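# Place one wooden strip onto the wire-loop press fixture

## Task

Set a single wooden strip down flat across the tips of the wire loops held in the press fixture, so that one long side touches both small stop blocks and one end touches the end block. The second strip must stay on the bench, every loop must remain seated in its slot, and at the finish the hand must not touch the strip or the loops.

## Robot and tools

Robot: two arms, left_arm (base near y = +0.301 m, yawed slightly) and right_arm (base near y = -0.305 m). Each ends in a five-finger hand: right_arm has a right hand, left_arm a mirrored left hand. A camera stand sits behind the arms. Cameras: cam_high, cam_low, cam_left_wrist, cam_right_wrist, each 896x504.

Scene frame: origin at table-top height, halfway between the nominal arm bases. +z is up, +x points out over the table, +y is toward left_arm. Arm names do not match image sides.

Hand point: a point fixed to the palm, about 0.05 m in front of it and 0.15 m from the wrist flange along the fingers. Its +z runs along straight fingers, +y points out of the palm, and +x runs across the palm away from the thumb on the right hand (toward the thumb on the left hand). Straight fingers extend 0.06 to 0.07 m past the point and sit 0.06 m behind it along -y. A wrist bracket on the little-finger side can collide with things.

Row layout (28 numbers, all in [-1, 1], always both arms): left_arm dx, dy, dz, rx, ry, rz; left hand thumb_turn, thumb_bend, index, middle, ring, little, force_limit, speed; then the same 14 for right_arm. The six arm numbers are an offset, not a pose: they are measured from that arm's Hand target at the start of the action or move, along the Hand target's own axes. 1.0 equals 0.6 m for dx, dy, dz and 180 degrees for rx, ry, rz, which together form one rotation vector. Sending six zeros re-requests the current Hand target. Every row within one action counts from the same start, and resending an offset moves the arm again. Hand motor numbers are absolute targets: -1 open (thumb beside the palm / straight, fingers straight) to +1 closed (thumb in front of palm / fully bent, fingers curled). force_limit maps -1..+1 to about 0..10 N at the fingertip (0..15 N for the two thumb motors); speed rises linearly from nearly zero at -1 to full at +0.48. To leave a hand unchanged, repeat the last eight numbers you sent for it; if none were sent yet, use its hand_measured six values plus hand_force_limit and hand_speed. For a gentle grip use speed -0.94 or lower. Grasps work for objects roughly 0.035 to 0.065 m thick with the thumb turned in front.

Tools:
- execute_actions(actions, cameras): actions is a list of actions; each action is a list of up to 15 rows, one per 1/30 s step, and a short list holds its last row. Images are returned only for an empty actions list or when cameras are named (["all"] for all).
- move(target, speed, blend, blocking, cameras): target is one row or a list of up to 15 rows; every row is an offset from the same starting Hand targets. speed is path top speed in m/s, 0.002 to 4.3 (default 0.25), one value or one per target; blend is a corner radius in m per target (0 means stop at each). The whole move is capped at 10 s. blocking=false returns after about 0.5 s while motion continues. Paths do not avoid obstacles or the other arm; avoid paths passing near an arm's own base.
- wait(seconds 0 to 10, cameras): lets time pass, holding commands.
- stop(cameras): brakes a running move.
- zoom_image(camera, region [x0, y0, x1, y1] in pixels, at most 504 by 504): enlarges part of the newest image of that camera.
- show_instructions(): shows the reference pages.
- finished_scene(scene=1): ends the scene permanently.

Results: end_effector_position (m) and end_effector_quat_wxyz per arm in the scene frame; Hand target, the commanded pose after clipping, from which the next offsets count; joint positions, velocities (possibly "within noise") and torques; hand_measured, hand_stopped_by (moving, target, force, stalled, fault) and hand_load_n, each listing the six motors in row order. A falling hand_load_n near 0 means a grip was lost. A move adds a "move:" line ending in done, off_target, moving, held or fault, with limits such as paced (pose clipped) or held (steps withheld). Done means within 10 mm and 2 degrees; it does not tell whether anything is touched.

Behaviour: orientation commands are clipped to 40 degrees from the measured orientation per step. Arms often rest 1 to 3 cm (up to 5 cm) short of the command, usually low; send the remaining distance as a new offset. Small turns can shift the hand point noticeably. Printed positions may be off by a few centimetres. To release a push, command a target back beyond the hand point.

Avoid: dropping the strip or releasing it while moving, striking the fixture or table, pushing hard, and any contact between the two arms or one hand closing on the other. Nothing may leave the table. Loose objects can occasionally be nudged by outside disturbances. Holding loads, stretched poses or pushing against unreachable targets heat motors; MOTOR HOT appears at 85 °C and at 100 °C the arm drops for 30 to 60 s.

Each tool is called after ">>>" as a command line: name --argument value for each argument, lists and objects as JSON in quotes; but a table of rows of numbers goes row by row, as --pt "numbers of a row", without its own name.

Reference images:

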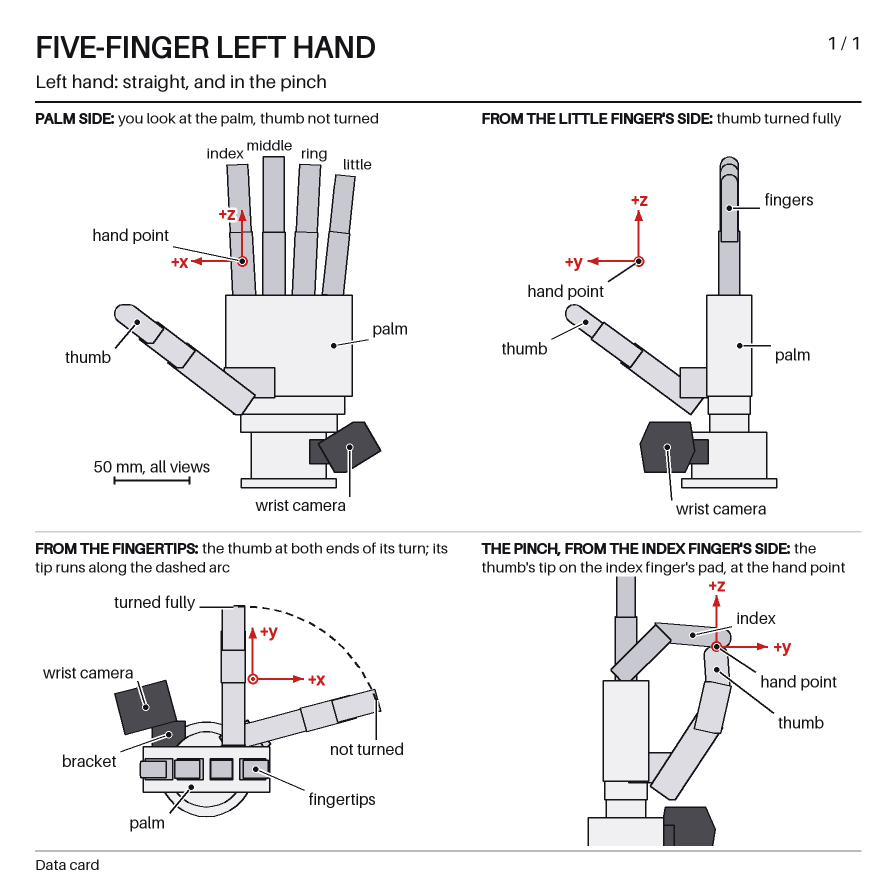

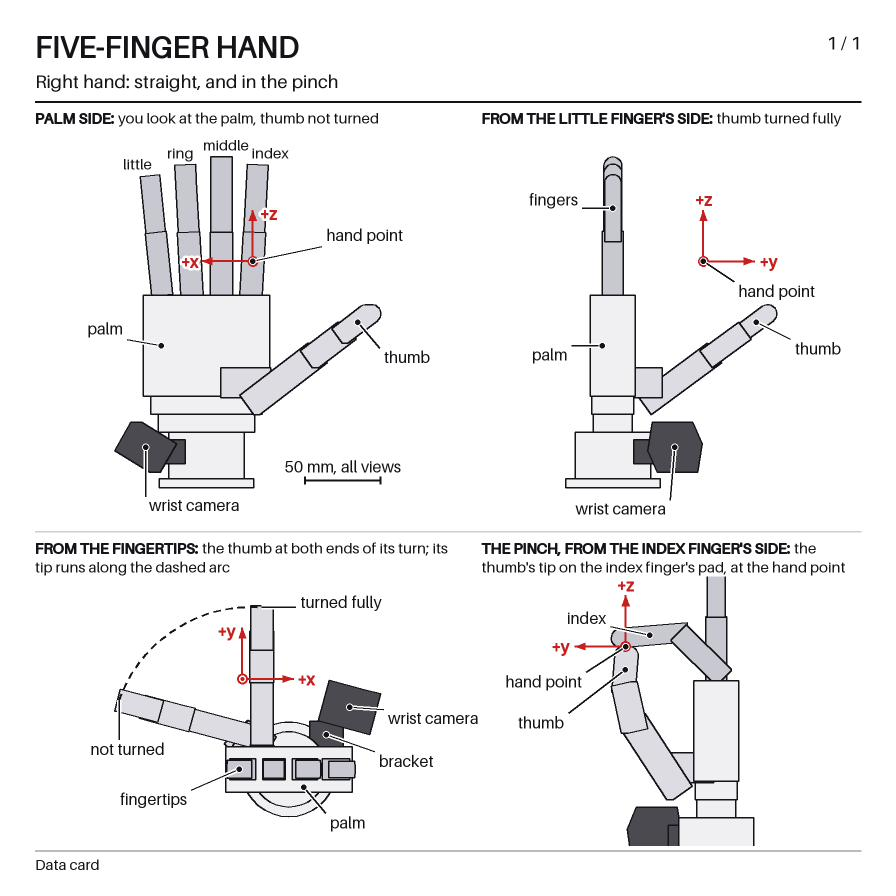

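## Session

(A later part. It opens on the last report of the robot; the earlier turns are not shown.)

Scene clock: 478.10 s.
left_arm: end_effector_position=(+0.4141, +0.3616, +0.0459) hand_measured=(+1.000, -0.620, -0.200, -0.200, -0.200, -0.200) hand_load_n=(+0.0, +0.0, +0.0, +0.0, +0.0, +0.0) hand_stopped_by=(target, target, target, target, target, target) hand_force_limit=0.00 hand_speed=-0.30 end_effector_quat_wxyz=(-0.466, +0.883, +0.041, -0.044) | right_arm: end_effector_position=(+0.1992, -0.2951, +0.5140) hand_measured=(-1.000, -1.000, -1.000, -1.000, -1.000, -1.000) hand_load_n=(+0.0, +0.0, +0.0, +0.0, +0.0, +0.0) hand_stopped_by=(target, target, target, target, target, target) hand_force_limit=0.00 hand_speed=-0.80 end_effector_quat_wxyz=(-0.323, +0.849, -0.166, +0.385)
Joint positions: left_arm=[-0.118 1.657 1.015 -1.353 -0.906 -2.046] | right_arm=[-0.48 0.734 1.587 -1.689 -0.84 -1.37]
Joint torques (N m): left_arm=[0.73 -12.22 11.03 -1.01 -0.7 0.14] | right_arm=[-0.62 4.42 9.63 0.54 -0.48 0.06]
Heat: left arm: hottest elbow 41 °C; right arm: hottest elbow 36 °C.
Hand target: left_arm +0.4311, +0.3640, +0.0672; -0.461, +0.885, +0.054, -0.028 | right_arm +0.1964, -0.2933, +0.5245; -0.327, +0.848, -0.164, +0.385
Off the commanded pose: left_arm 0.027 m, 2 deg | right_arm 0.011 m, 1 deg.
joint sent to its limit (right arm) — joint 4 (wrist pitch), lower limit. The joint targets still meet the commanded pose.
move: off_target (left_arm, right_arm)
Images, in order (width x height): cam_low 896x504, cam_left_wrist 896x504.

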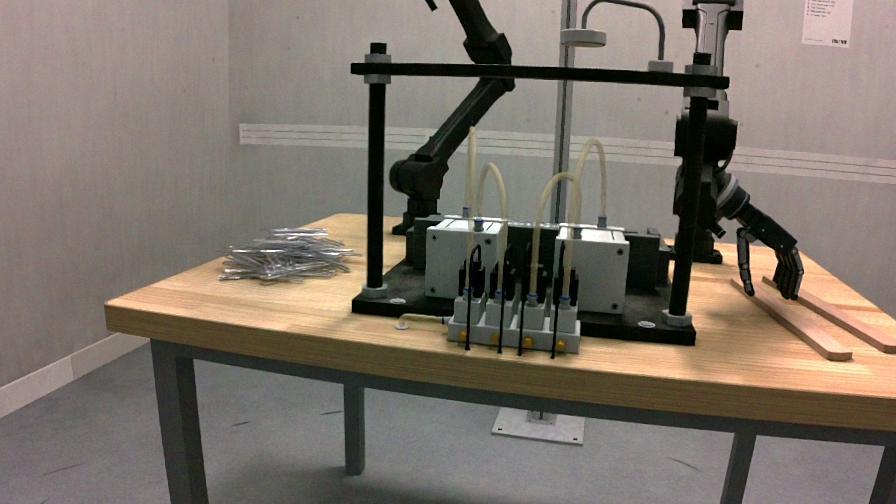

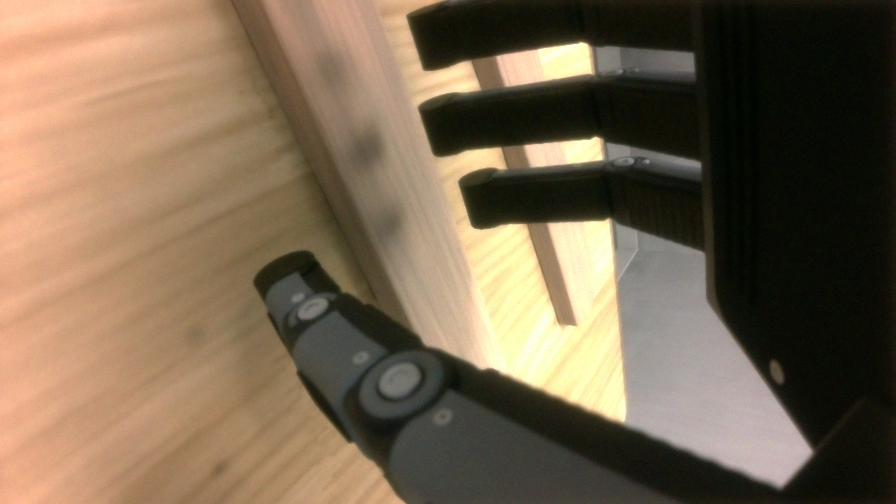

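>>> move --target '[0.0017,0.0538,0.0538,0,0,0,1,-0.62,-0.2,-0.2,-0.2,-0.2,0,-0.3,0,0,0,0,0,0,-1,-1,-1,-1,-1,-1,0,-0.8]' --speed 0.06 --cameras '["cam_low","cam_left_wrist"]'

>>> zoom_image --camera "cam_low" --region '[710, 230, 896, 380]'

Scene clock: 490.83 s.
left_arm: end_effector_position=(+0.4333, +0.3649, +0.0309) hand_measured=(+1.000, -0.620, -0.200, -0.200, -0.200, -0.200) hand_load_n=(+0.0, +0.0, +0.0, +0.0, +0.0, +0.0) hand_stopped_by=(target, target, target, target, target, target) hand_force_limit=0.00 hand_speed=-0.30 end_effector_quat_wxyz=(-0.462, +0.885, +0.051, -0.020) | right_arm: end_effector_position=(+0.1992, -0.2951, +0.5140) hand_measured=(-1.000, -1.000, -1.000, -1.000, -1.000, -1.000) hand_load_n=(+0.0, +0.0, +0.0, +0.0, -0.5, +0.0) hand_stopped_by=(target, target, target, target, target, target) hand_force_limit=0.00 hand_speed=-0.80 end_effector_quat_wxyz=(-0.323, +0.849, -0.166, +0.385)
Joint positions: left_arm=[-0.102 1.688 1.015 -1.247 -0.916 -2.015] | right_arm=[-0.48 0.734 1.587 -1.689 -0.84 -1.37]
Joint torques (N m): left_arm=[1.26 -10.64 6.11 0.39 -0.6 0.12] | right_arm=[-0.73 4.37 9.63 0.53 -0.48 0.06]
Heat: left arm: hottest elbow 41 °C; right arm: hottest elbow 36 °C.
Hand target: left_arm +0.4312, +0.3720, +0.0223; -0.461, +0.885, +0.054, -0.027 | right_arm +0.1964, -0.2933, +0.5245; -0.327, +0.848, -0.164, +0.385
Off the commanded pose: left_arm 0.011 m, 1 deg | right_arm 0.011 m, 1 deg.
joint sent to its limit (right arm) — joint 4 (wrist pitch), lower limit. The joint targets still meet the commanded pose.
move: off_target (left_arm, right_arm)
Images, in order (width x height): cam_low 896x504, cam_left_wrist 896x504.

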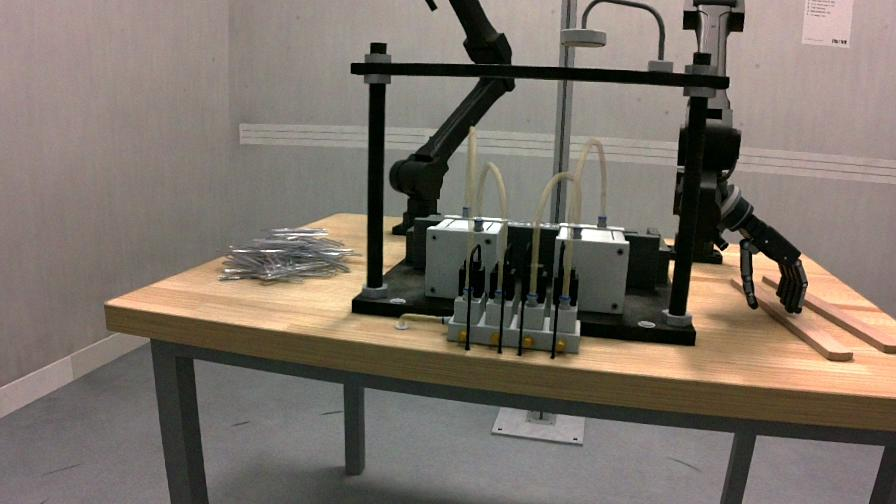

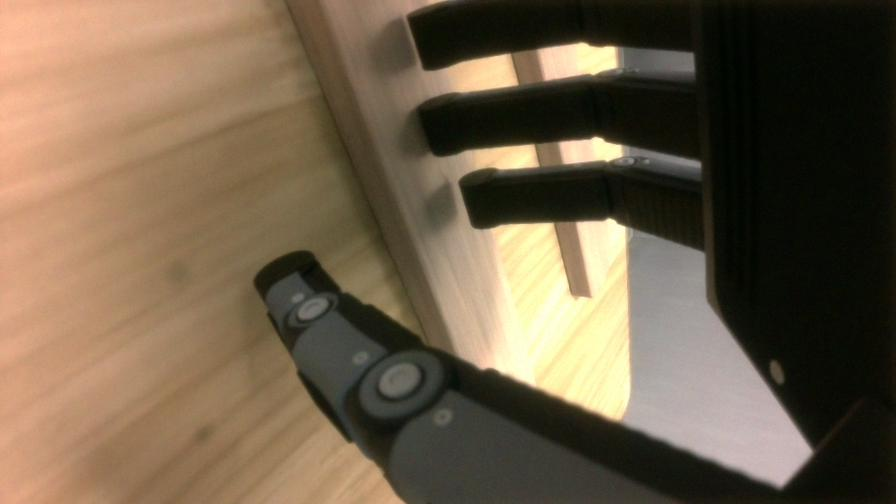

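Scaled by 2.710 from the camera's 896x504 image, which has a finer 1280x720 frame.

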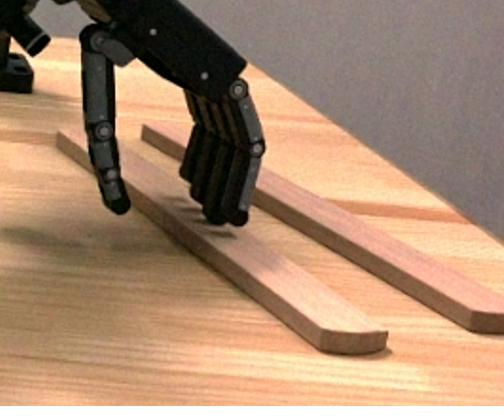

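>>> move --pt "0.0026 -0.0533 -0.011 0 0 0 1 -0.62 -0.2 -0.2 -0.2 -0.2 0 -0.3 0 0 0 0 0 0 -1 -1 -1 -1 -1 -1 0 -0.8" --pt "0.0026 -0.0123 0.0176 0 0 0 1 -0.62 -0.2 -0.2 -0.2 -0.2 0 -0.3 0 0 0 0 0 0 -1 -1 -1 -1 -1 -1 0 -0.8" --speed 0.06 --cameras '["cam_low","cam_left_wrist"]'

>>> zoom_image --camera "cam_low" --region '[710, 230, 896, 380]'

Scene clock: 498.23 s.
left_arm: end_effector_position=(+0.4323, +0.3790, +0.0302) hand_measured=(+1.000, -0.620, -0.200, -0.200, -0.200, -0.200) hand_load_n=(+0.0, +0.0, +0.0, -0.5, +0.0, +0.0) hand_stopped_by=(target, target, target, target, target, target) hand_force_limit=0.00 hand_speed=-0.30 end_effector_quat_wxyz=(-0.462, +0.885, +0.051, -0.021) | right_arm: end_effector_position=(+0.1992, -0.2951, +0.5140) hand_measured=(-1.000, -1.000, -1.000, -1.000, -1.000, -1.000) hand_load_n=(+0.0, +0.0, +0.0, -0.5, +0.0, +0.0) hand_stopped_by=(target, target, target, target, target, target) hand_force_limit=0.00 hand_speed=-0.80 end_effector_quat_wxyz=(-0.323, +0.849, -0.166, +0.385)
Joint positions: left_arm=[-0.069 1.676 1 -1.205 -0.926 -1.965] | right_arm=[-0.48 0.734 1.587 -1.689 -0.84 -1.37]
Joint torques (N m): left_arm=[0.62 -9.82 6.34 0.55 -0.58 0.12] | right_arm=[-0.67 4.42 9.62 0.53 -0.48 0.06]
Heat: left arm: hottest elbow 41 °C; right arm: hottest elbow 36 °C.
Hand target: left_arm +0.4312, +0.3849, +0.0222; -0.461, +0.885, +0.054, -0.027 | right_arm +0.1964, -0.2933, +0.5245; -0.327, +0.848, -0.164, +0.385
Off the commanded pose: left_arm 0.010 m, 1 deg | right_arm 0.011 m, 1 deg.
joint sent to its limit (right arm) — joint 4 (wrist pitch), lower limit. The joint targets still meet the commanded pose.
move: off_target (right_arm)
Images, in order (width x height): cam_low 896x504, cam_left_wrist 896x504.

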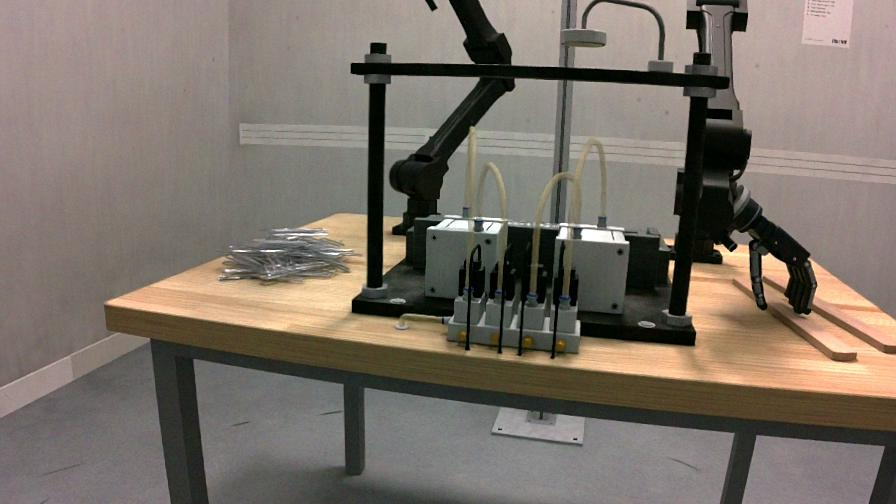

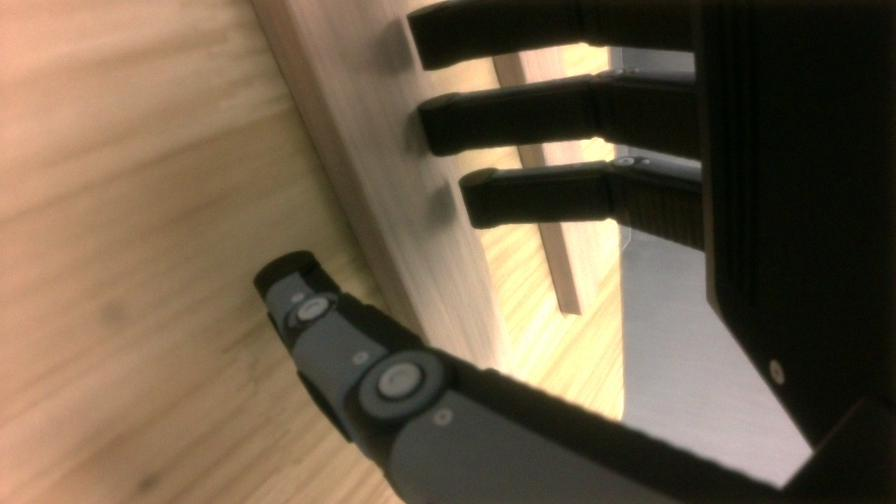

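Scaled by 2.710 from the camera's 896x504 image, which has a finer 1280x720 frame.

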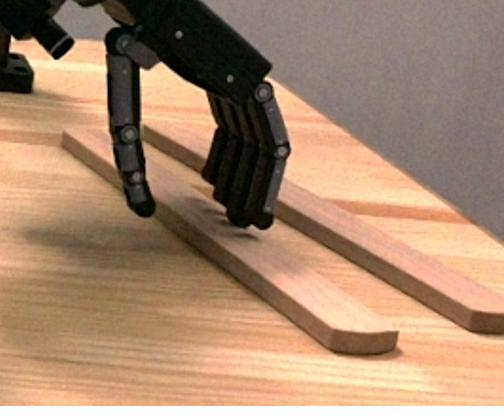

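>>> move --pt "0.002 -0.071 -0.0295 0 0 0 1 -0.62 -0.2 -0.2 -0.2 -0.2 0 -0.3 0 0 0 0 0 0 -1 -1 -1 -1 -1 -1 0 -0.8" --pt "0.002 -0.0068 0.0153 0 0 0 1 -0.62 -0.2 -0.2 -0.2 -0.2 0 -0.3 0 0 0 0 0 0 -1 -1 -1 -1 -1 -1 0 -0.8" --speed 0.06 --cameras '["cam_low","cam_left_wrist"]'

>>> zoom_image --camera "cam_low" --region '[710, 230, 896, 380]'

Scene clock: 520.20 s.
left_arm: end_effector_position=(+0.4322, +0.3887, +0.0278) hand_measured=(+1.000, -0.620, -0.200, -0.200, -0.200, -0.200) hand_load_n=(+0.0, +0.0, +0.0, -0.5, +0.0, +0.0) hand_stopped_by=(target, target, target, target, target, target) hand_force_limit=0.00 hand_speed=-0.30 end_effector_quat_wxyz=(-0.462, +0.885, +0.051, -0.021) | right_arm: end_effector_position=(+0.1992, -0.2951, +0.5140) hand_measured=(-1.000, -1.000, -1.000, -1.000, -1.000, -1.000) hand_load_n=(+0.0, +0.0, +0.0, +0.0, +0.0, +0.0) hand_stopped_by=(target, target, target, target, target, target) hand_force_limit=0.00 hand_speed=-0.80 end_effector_quat_wxyz=(-0.323, +0.849, -0.166, +0.385)
Joint positions: left_arm=[-0.045 1.673 0.989 -1.168 -0.934 -1.926] | right_arm=[-0.48 0.734 1.587 -1.689 -0.84 -1.37]
Joint torques (N m): left_arm=[0.15 -9.76 6.5 0.53 -0.55 0.11] | right_arm=[-0.73 4.37 9.63 0.53 -0.48 0.06]
Heat: left arm: hottest elbow 40 °C; right arm: hottest elbow 37 °C.
Hand target: left_arm +0.4314, +0.3949, +0.0205; -0.461, +0.885, +0.054, -0.027 | right_arm +0.1964, -0.2933, +0.5245; -0.327, +0.848, -0.164, +0.385
Off the commanded pose: left_arm 0.010 m, 1 deg | right_arm 0.011 m, 1 deg.
joint sent to its limit (right arm) — joint 4 (wrist pitch), lower limit. The joint targets still meet the commanded pose.
move: off_target (right_arm)
Images, in order (width x height): cam_low 896x504, cam_left_wrist 896x504.

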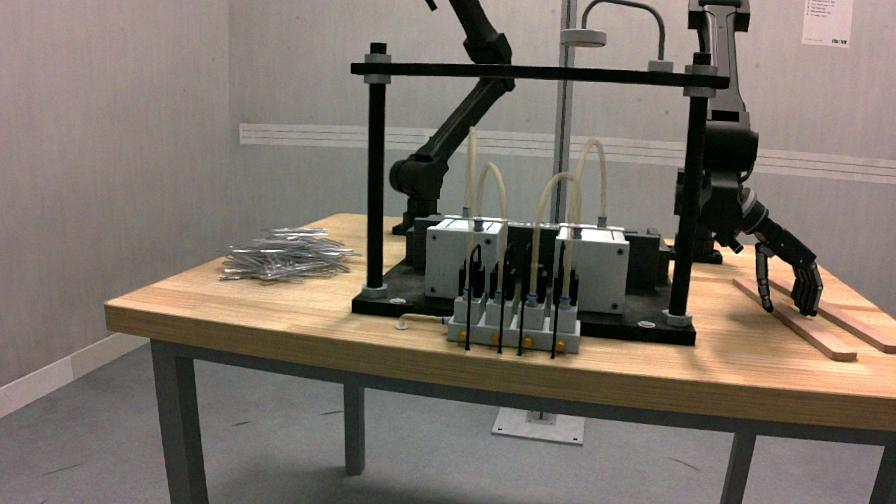

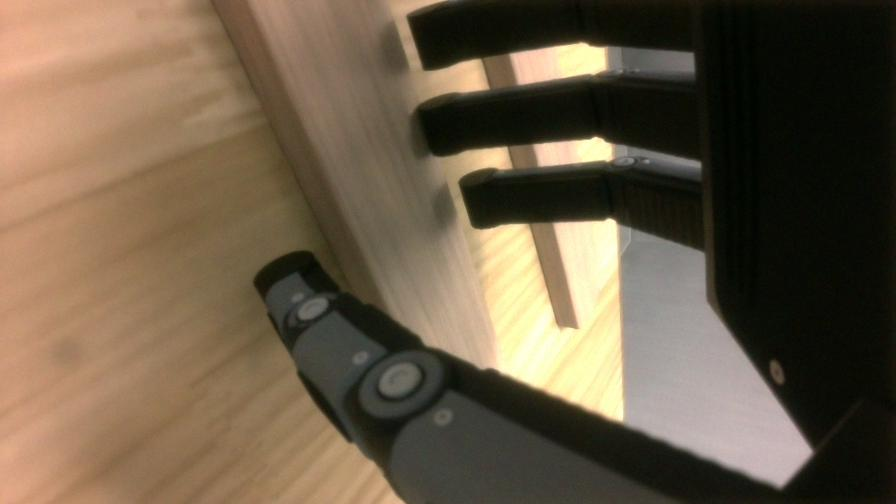

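Scaled by 2.710 from the camera's 896x504 image, which has a finer 1280x720 frame.

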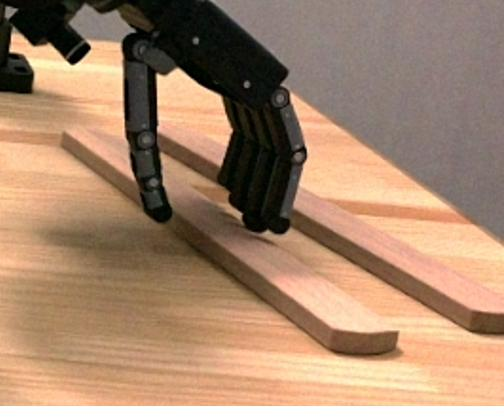

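>>> move --pt "0.001 -0.0467 -0.0205 0 0 0 1 -0.62 -0.2 -0.2 -0.2 -0.2 0 -0.3 0 0 0 0 0 0 -1 -1 -1 -1 -1 -1 0 -0.8" --pt "0.001 0.0053 0.0158 0 0 0 1 -0.62 -0.2 -0.2 -0.2 -0.2 0 -0.3 0 0 0 0 0 0 -1 -1 -1 -1 -1 -1 0 -0.8" --speed 0.06 --cameras '["cam_low","cam_left_wrist"]'

>>> zoom_image --camera "cam_low" --region '[710, 230, 896, 380]'

>>> zoom_image --camera "cam_left_wrist" --region '[220, 0, 620, 400]'

Scene clock: 530.27 s.
left_arm: end_effector_position=(+0.4318, +0.3950, +0.0184) hand_measured=(+1.000, -0.620, -0.200, -0.200, -0.200, -0.200) hand_load_n=(+0.0, +0.0, +0.0, -1.5, +0.0, -0.5) hand_stopped_by=(target, target, target, target, target, target) hand_force_limit=0.00 hand_speed=-0.30 end_effector_quat_wxyz=(-0.462, +0.885, +0.051, -0.022) | right_arm: end_effector_position=(+0.1992, -0.2951, +0.5140) hand_measured=(-1.000, -1.000, -1.000, -1.000, -1.000, -1.000) hand_load_n=(+0.0, +0.0, +0.0, +0.0, +0.0, +0.0) hand_stopped_by=(target, target, target, target, target, target) hand_force_limit=0.00 hand_speed=-0.80 end_effector_quat_wxyz=(-0.323, +0.849, -0.166, +0.385)
Joint positions: left_arm=[-0.029 1.685 0.975 -1.124 -0.937 -1.902] | right_arm=[-0.48 0.734 1.587 -1.689 -0.84 -1.37]
Joint torques (N m): left_arm=[0.91 -10.17 6.56 0.7 -0.59 0.1] | right_arm=[-0.62 4.42 9.63 0.54 -0.48 0.06]
Heat: left arm: hottest elbow 40 °C; right arm: hottest elbow 37 °C.
Hand target: left_arm +0.4311, +0.4009, +0.0123; -0.461, +0.885, +0.054, -0.028 | right_arm +0.1964, -0.2933, +0.5245; -0.327, +0.848, -0.164, +0.385
Off the commanded pose: left_arm 0.008 m, 1 deg | right_arm 0.011 m, 1 deg.
joint sent to its limit (right arm) — joint 4 (wrist pitch), lower limit. The joint targets still meet the commanded pose.
move: off_target (right_arm)
Images, in order (width x height): cam_low 896x504, cam_left_wrist 896x504.

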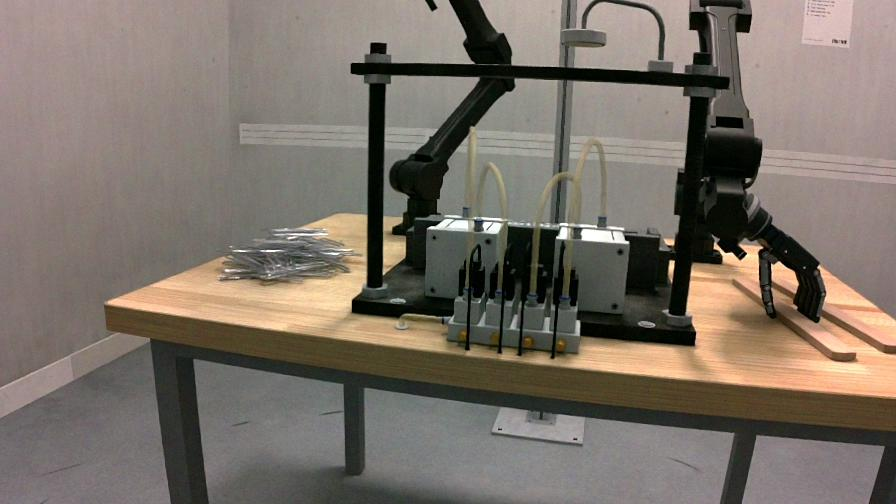

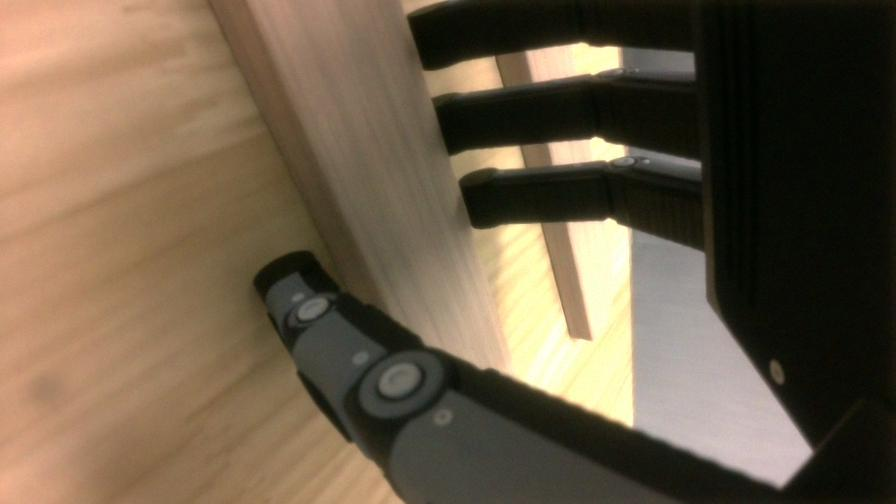

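Scaled by 2.710 from the camera's 896x504 image, which has a finer 1280x720 frame.

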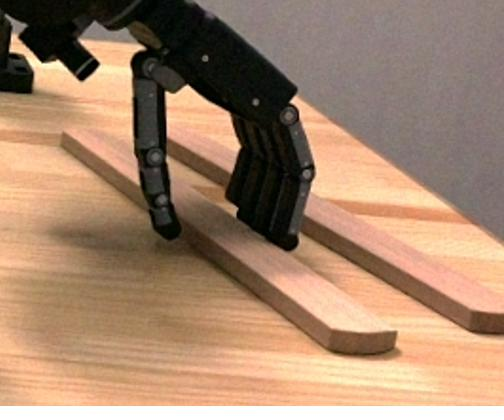

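Scaled by 1.260 from the camera's 896x504 image, which has a finer 1280x720 frame.

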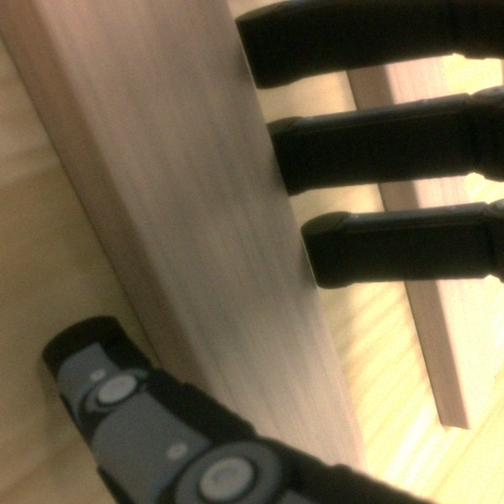

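>>> move --target '[0,0.003,0.001,0.0444,0,0,1,-0.62,-0.2,-0.2,-0.2,-0.2,0,-0.3,0,0,0,0,0,0,-1,-1,-1,-1,-1,-1,0,-0.8]' --speed 0.06 --cameras '["cam_low","cam_left_wrist"]'

>>> zoom_image --camera "cam_low" --region '[740, 240, 860, 340]'

>>> zoom_image --camera "cam_left_wrist" --region '[220, 0, 620, 400]'

Scene clock: 541.67 s.
left_arm: end_effector_position=(+0.4287, +0.4052, +0.0179) hand_measured=(+1.000, -0.620, -0.200, -0.200, -0.200, -0.200) hand_load_n=(+1.0, +0.0, +0.0, +0.0, +0.0, +0.0) hand_stopped_by=(target, target, target, target, target, target) hand_force_limit=0.00 hand_speed=-0.30 end_effector_quat_wxyz=(-0.521, +0.851, +0.064, -0.019) | right_arm: end_effector_position=(+0.1992, -0.2951, +0.5140) hand_measured=(-1.000, -1.000, -1.000, -1.000, -1.000, -1.000) hand_load_n=(+0.0, +0.0, +0.0, +0.0, +0.0, +0.0) hand_stopped_by=(target, target, target, target, target, target) hand_force_limit=0.00 hand_speed=-0.80 end_effector_quat_wxyz=(-0.323, +0.849, -0.166, +0.385)
Joint positions: left_arm=[-0.056 1.748 0.984 -1.21 -1.051 -2.066] | right_arm=[-0.48 0.734 1.587 -1.689 -0.84 -1.37]
Joint torques (N m): left_arm=[-0.67 -9.23 8.08 -1.14 -0.48 0.04] | right_arm=[-0.67 4.42 9.63 0.54 -0.47 0.06]
Heat: left arm: hottest elbow 39 °C; right arm: hottest elbow 37 °C.
Hand target: left_arm +0.4312, +0.4003, +0.0106; -0.522, +0.851, +0.052, -0.031 | right_arm +0.1964, -0.2933, +0.5245; -0.327, +0.848, -0.164, +0.385
Off the commanded pose: left_arm 0.009 m, 2 deg | right_arm 0.011 m, 1 deg.
joint sent to its limit (right arm) — joint 4 (wrist pitch), lower limit. The joint targets still meet the commanded pose.
move: off_target (right_arm)
Images, in order (width x height): cam_low 896x504, cam_left_wrist 896x504.

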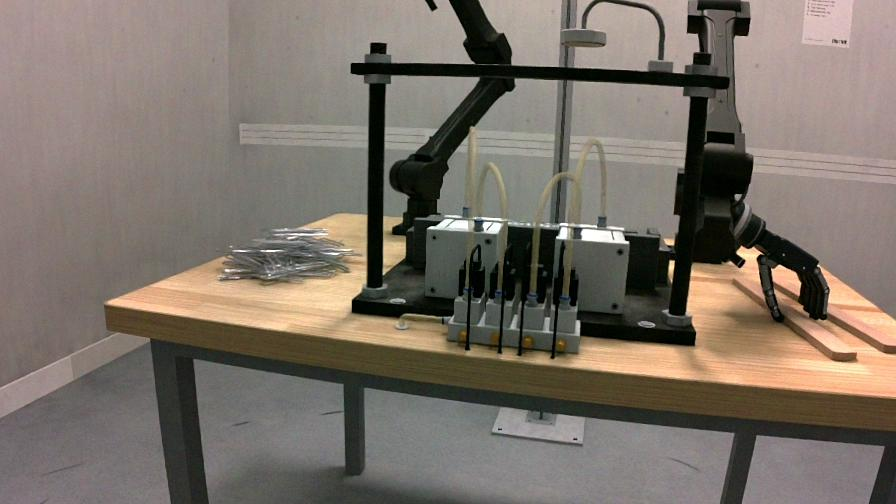

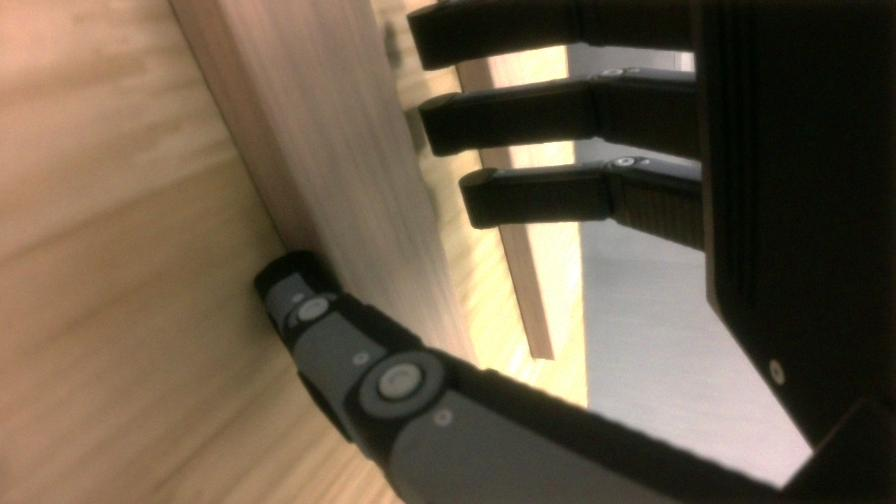

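Scaled by 4.200 from the camera's 896x504 image, which has a finer 1280x720 frame.

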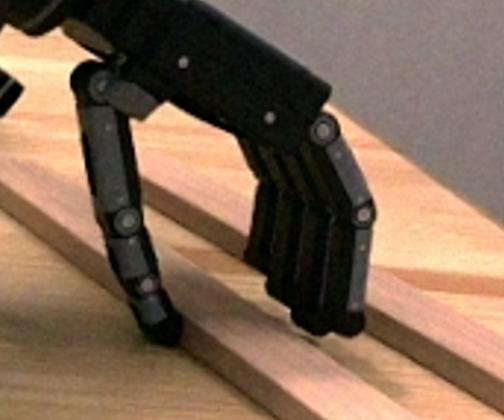

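Scaled by 1.260 from the camera's 896x504 image, which has a finer 1280x720 frame.

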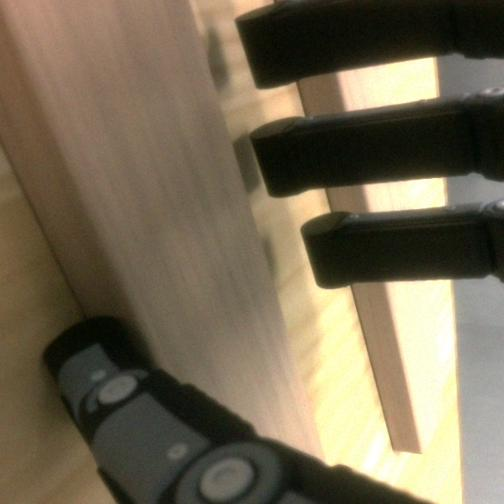

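>>> move --target '[0,0,0,0,0,0,1,-0.62,0.3,0.3,-0.2,-0.2,-0.4,-0.9,0,0,0,0,0,0,-1,-1,-1,-1,-1,-1,0,-0.8]' --speed 0.06 --cameras '["cam_low","cam_left_wrist"]'

>>> zoom_image --camera "cam_low" --region '[740, 240, 860, 340]'

>>> zoom_image --camera "cam_left_wrist" --region '[220, 0, 620, 400]'

Scene clock: 556.00 s.
left_arm: end_effector_position=(+0.4287, +0.4056, +0.0183) hand_measured=(+1.000, -0.622, +0.060, -0.044, -0.200, -0.200) hand_load_n=(+1.0, +5.0, +3.0, +2.0, +0.0, +0.0) hand_stopped_by=(target, target, force, force, target, target) hand_force_limit=-0.40 hand_speed=-0.90 end_effector_quat_wxyz=(-0.522, +0.850, +0.064, -0.018) | right_arm: end_effector_position=(+0.1992, -0.2951, +0.5140) hand_measured=(-1.000, -1.000, -1.000, -1.000, -1.000, -1.000) hand_load_n=(+0.0, +0.0, +0.0, +0.0, +0.0, +0.0) hand_stopped_by=(target, target, target, target, target, target) hand_force_limit=0.00 hand_speed=-0.80 end_effector_quat_wxyz=(-0.323, +0.849, -0.166, +0.385)
Joint positions: left_arm=[-0.056 1.748 0.984 -1.212 -1.054 -2.07] | right_arm=[-0.48 0.734 1.587 -1.689 -0.84 -1.37]
Joint torques (N m): left_arm=[-1.44 -9.11 7.98 -1.1 -0.43 0.11] | right_arm=[-0.62 4.37 9.63 0.54 -0.48 0.06]
Heat: left arm: hottest elbow 40 °C; right arm: hottest elbow 37 °C.
Hand target: left_arm +0.4312, +0.4003, +0.0105; -0.522, +0.851, +0.052, -0.031 | right_arm +0.1964, -0.2933, +0.5245; -0.327, +0.848, -0.164, +0.385
Off the commanded pose: left_arm 0.010 m, 2 deg | right_arm 0.011 m, 1 deg.
joint sent to its limit (right arm) — joint 4 (wrist pitch), lower limit. The joint targets still meet the commanded pose.
move: off_target (right_arm)
Images, in order (width x height): cam_low 896x504, cam_left_wrist 896x504.

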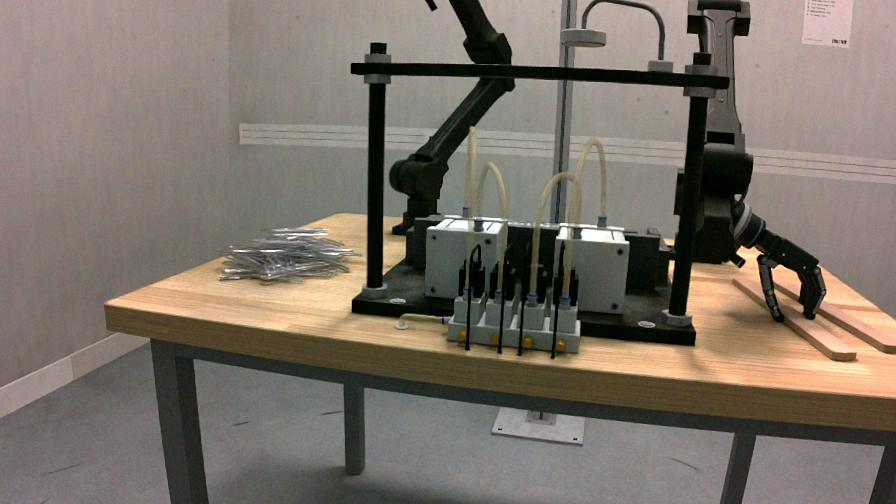

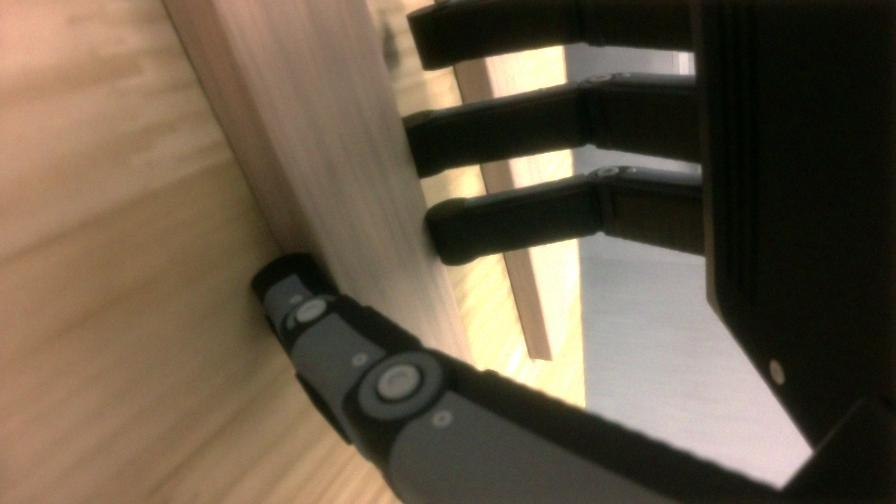

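Scaled by 4.200 from the camera's 896x504 image, which has a finer 1280x720 frame.

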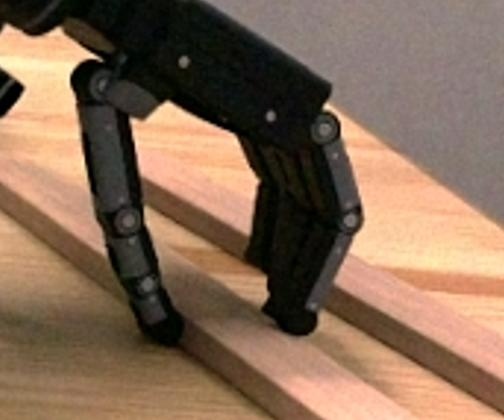

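Scaled by 1.260 from the camera's 896x504 image, which has a finer 1280x720 frame.

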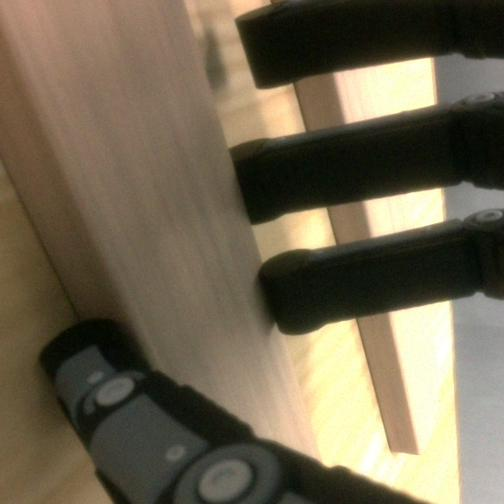

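>>> move --target '[0,0.0044,0.0033,-0.025,0,0,1,-0.62,-0.12,-0.12,-0.2,-0.2,-0.4,-0.6,0,0,0,0,0,0,-1,-1,-1,-1,-1,-1,0,-0.8]' --speed 0.06

>>> move --target '[0,0,0,0,0,0,1,-0.62,0.3,0.3,-0.2,-0.2,-0.4,-0.9,0,0,0,0,0,0,-1,-1,-1,-1,-1,-1,0,-0.8]' --speed 0.06 --cameras '["cam_low","cam_left_wrist"]'

>>> zoom_image --camera "cam_low" --region '[740, 240, 860, 340]'

>>> zoom_image --camera "cam_left_wrist" --region '[220, 0, 620, 400]'

Scene clock: 567.43 s.
left_arm: end_effector_position=(+0.4303, +0.4037, +0.0154) hand_measured=(+1.000, -0.618, -0.120, -0.120, -0.200, -0.200) hand_load_n=(+1.0, -5.5, +0.0, +0.5, +0.0, +0.0) hand_stopped_by=(target, target, target, target, target, target) hand_force_limit=-0.40 hand_speed=-0.60 end_effector_quat_wxyz=(-0.502, +0.863, +0.052, -0.026) | right_arm: end_effector_position=(+0.1992, -0.2951, +0.5140) hand_measured=(-1.000, -1.000, -1.000, -1.000, -1.000, -1.000) hand_load_n=(+0.0, +0.0, +0.0, +0.0, +0.0, +0.0) hand_stopped_by=(target, target, target, target, target, target) hand_force_limit=0.00 hand_speed=-0.80 end_effector_quat_wxyz=(-0.323, +0.849, -0.166, +0.385)
Joint positions: left_arm=[-0.042 1.734 0.984 -1.172 -1.016 -1.984] | right_arm=[-0.48 0.734 1.587 -1.689 -0.84 -1.37]
Joint torques (N m): left_arm=[0.32 -10.52 6.39 0.73 0.44 0.23] | right_arm=[-0.67 4.37 9.62 0.54 -0.48 0.06]
Heat: left arm: hottest elbow 40 °C; right arm: hottest elbow 37 °C.
Hand target: left_arm +0.4312, +0.4008, +0.0073; -0.488, +0.871, +0.053, -0.029 | right_arm +0.1964, -0.2933, +0.5245; -0.327, +0.848, -0.164, +0.385
Off the commanded pose: left_arm 0.009 m, 2 deg | right_arm 0.011 m, 1 deg.
joint sent to its limit (right arm) — joint 4 (wrist pitch), lower limit. The joint targets still meet the commanded pose.
move: off_target (right_arm)

Scene clock: 568.03 s.
left_arm: end_effector_position=(+0.4305, +0.4042, +0.0154) hand_measured=(+1.000, -0.620, -0.030, -0.066, -0.200, -0.200) hand_load_n=(-1.0, -2.0, +4.5, +0.5, +0.0, +0.0) hand_stopped_by=(target, target, force, force, target, target) hand_force_limit=-0.40 hand_speed=-0.90 end_effector_quat_wxyz=(-0.502, +0.863, +0.052, -0.027) | right_arm: end_effector_position=(+0.1992, -0.2951, +0.5140) hand_measured=(-1.000, -1.000, -1.000, -1.000, -1.000, -1.000) hand_load_n=(+0.0, +0.0, +0.0, +0.0, +0.0, +0.0) hand_stopped_by=(target, target, target, target, target, target) hand_force_limit=0.00 hand_speed=-0.80 end_effector_quat_wxyz=(-0.323, +0.849, -0.166, +0.385)
Joint positions: left_arm=[-0.041 1.733 0.984 -1.17 -1.016 -1.982] | right_arm=[-0.48 0.734 1.587 -1.689 -0.84 -1.37]
Joint torques (N m): left_arm=[0.79 -10.99 6.31 0.58 0.35 0.2] | right_arm=[-0.67 4.42 9.62 0.53 -0.48 0.06]
Heat: left arm: hottest elbow 40 °C; right arm: hottest elbow 37 °C.
Hand target: left_arm +0.4311, +0.4010, +0.0072; -0.488, +0.871, +0.053, -0.029 | right_arm +0.1964, -0.2933, +0.5245; -0.327, +0.848, -0.164, +0.385
Off the commanded pose: left_arm 0.009 m, 2 deg | right_arm 0.011 m, 1 deg.
joint sent to its limit (right arm) — joint 4 (wrist pitch), lower limit. The joint targets still meet the commanded pose.
move: off_target (right_arm)
Images, in order (width x height): cam_low 896x504, cam_left_wrist 896x504.

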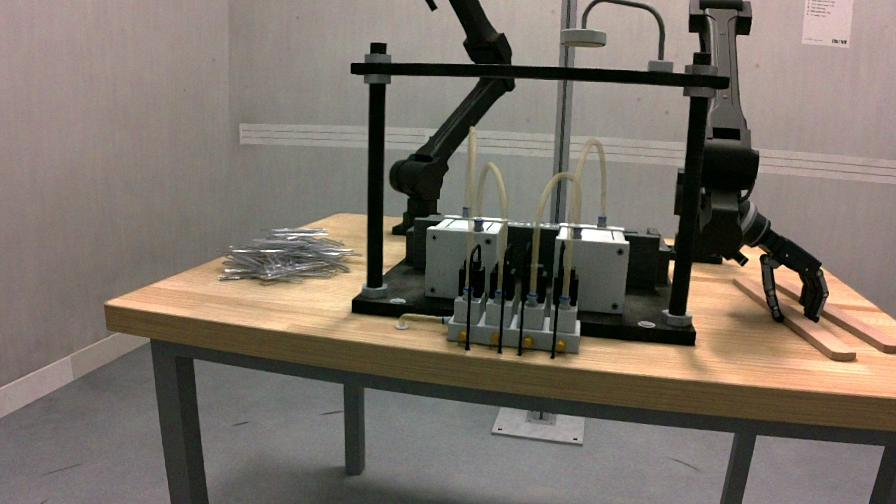

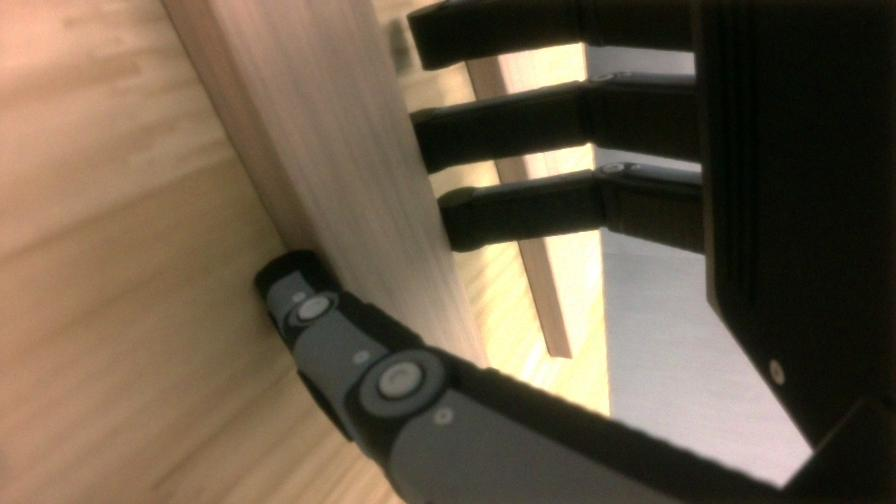

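Scaled by 4.200 from the camera's 896x504 image, which has a finer 1280x720 frame.

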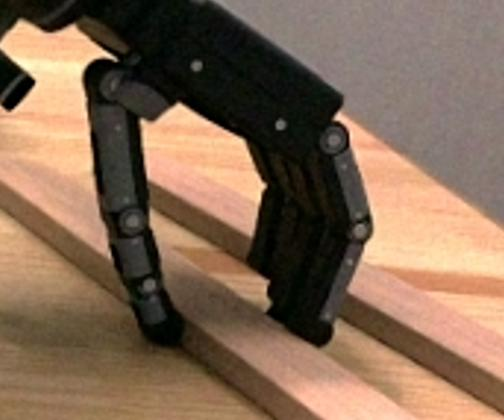

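Scaled by 1.260 from the camera's 896x504 image, which has a finer 1280x720 frame.

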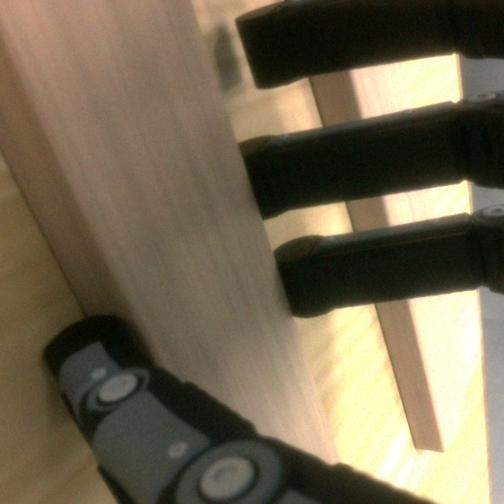

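>>> move --target '[0,0,0,0,0,0,1,-0.62,0.28,0.28,-0.2,-0.2,0.0,-0.94,0,0,0,0,0,0,-1,-1,-1,-1,-1,-1,0,-0.8]' --speed 0.06

Scene clock: 571.30 s.
left_arm: end_effector_position=(+0.4305, +0.4044, +0.0154) hand_measured=(+1.000, -0.620, -0.026, -0.044, -0.200, -0.200) hand_load_n=(-1.5, +0.0, +4.0, +5.5, +0.0, +0.0) hand_stopped_by=(target, target, force, force, target, target) hand_force_limit=0.00 hand_speed=-0.94 end_effector_quat_wxyz=(-0.501, +0.863, +0.053, -0.026) | right_arm: end_effector_position=(+0.1992, -0.2951, +0.5140) hand_measured=(-1.000, -1.000, -1.000, -1.000, -1.000, -1.000) hand_load_n=(+0.0, +0.0, +0.0, +0.0, +0.0, +0.0) hand_stopped_by=(target, target, target, target, target, target) hand_force_limit=0.00 hand_speed=-0.80 end_effector_quat_wxyz=(-0.323, +0.849, -0.166, +0.385)
Joint positions: left_arm=[-0.04 1.733 0.984 -1.169 -1.015 -1.982] | right_arm=[-0.48 0.734 1.587 -1.689 -0.84 -1.37]
Joint torques (N m): left_arm=[0.09 -10.81 6.46 0.73 0.4 0.23] | right_arm=[-0.62 4.42 9.65 0.53 -0.48 0.06]
Heat: left arm: hottest elbow 40 °C; right arm: hottest elbow 37 °C.
Hand target: left_arm +0.4311, +0.4009, +0.0072; -0.488, +0.871, +0.053, -0.029 | right_arm +0.1964, -0.2933, +0.5245; -0.327, +0.848, -0.164, +0.385
Off the commanded pose: left_arm 0.009 m, 2 deg | right_arm 0.011 m, 1 deg.
joint sent to its limit (right arm) — joint 4 (wrist pitch), lower limit. The joint targets still meet the commanded pose.
move: off_target (right_arm)


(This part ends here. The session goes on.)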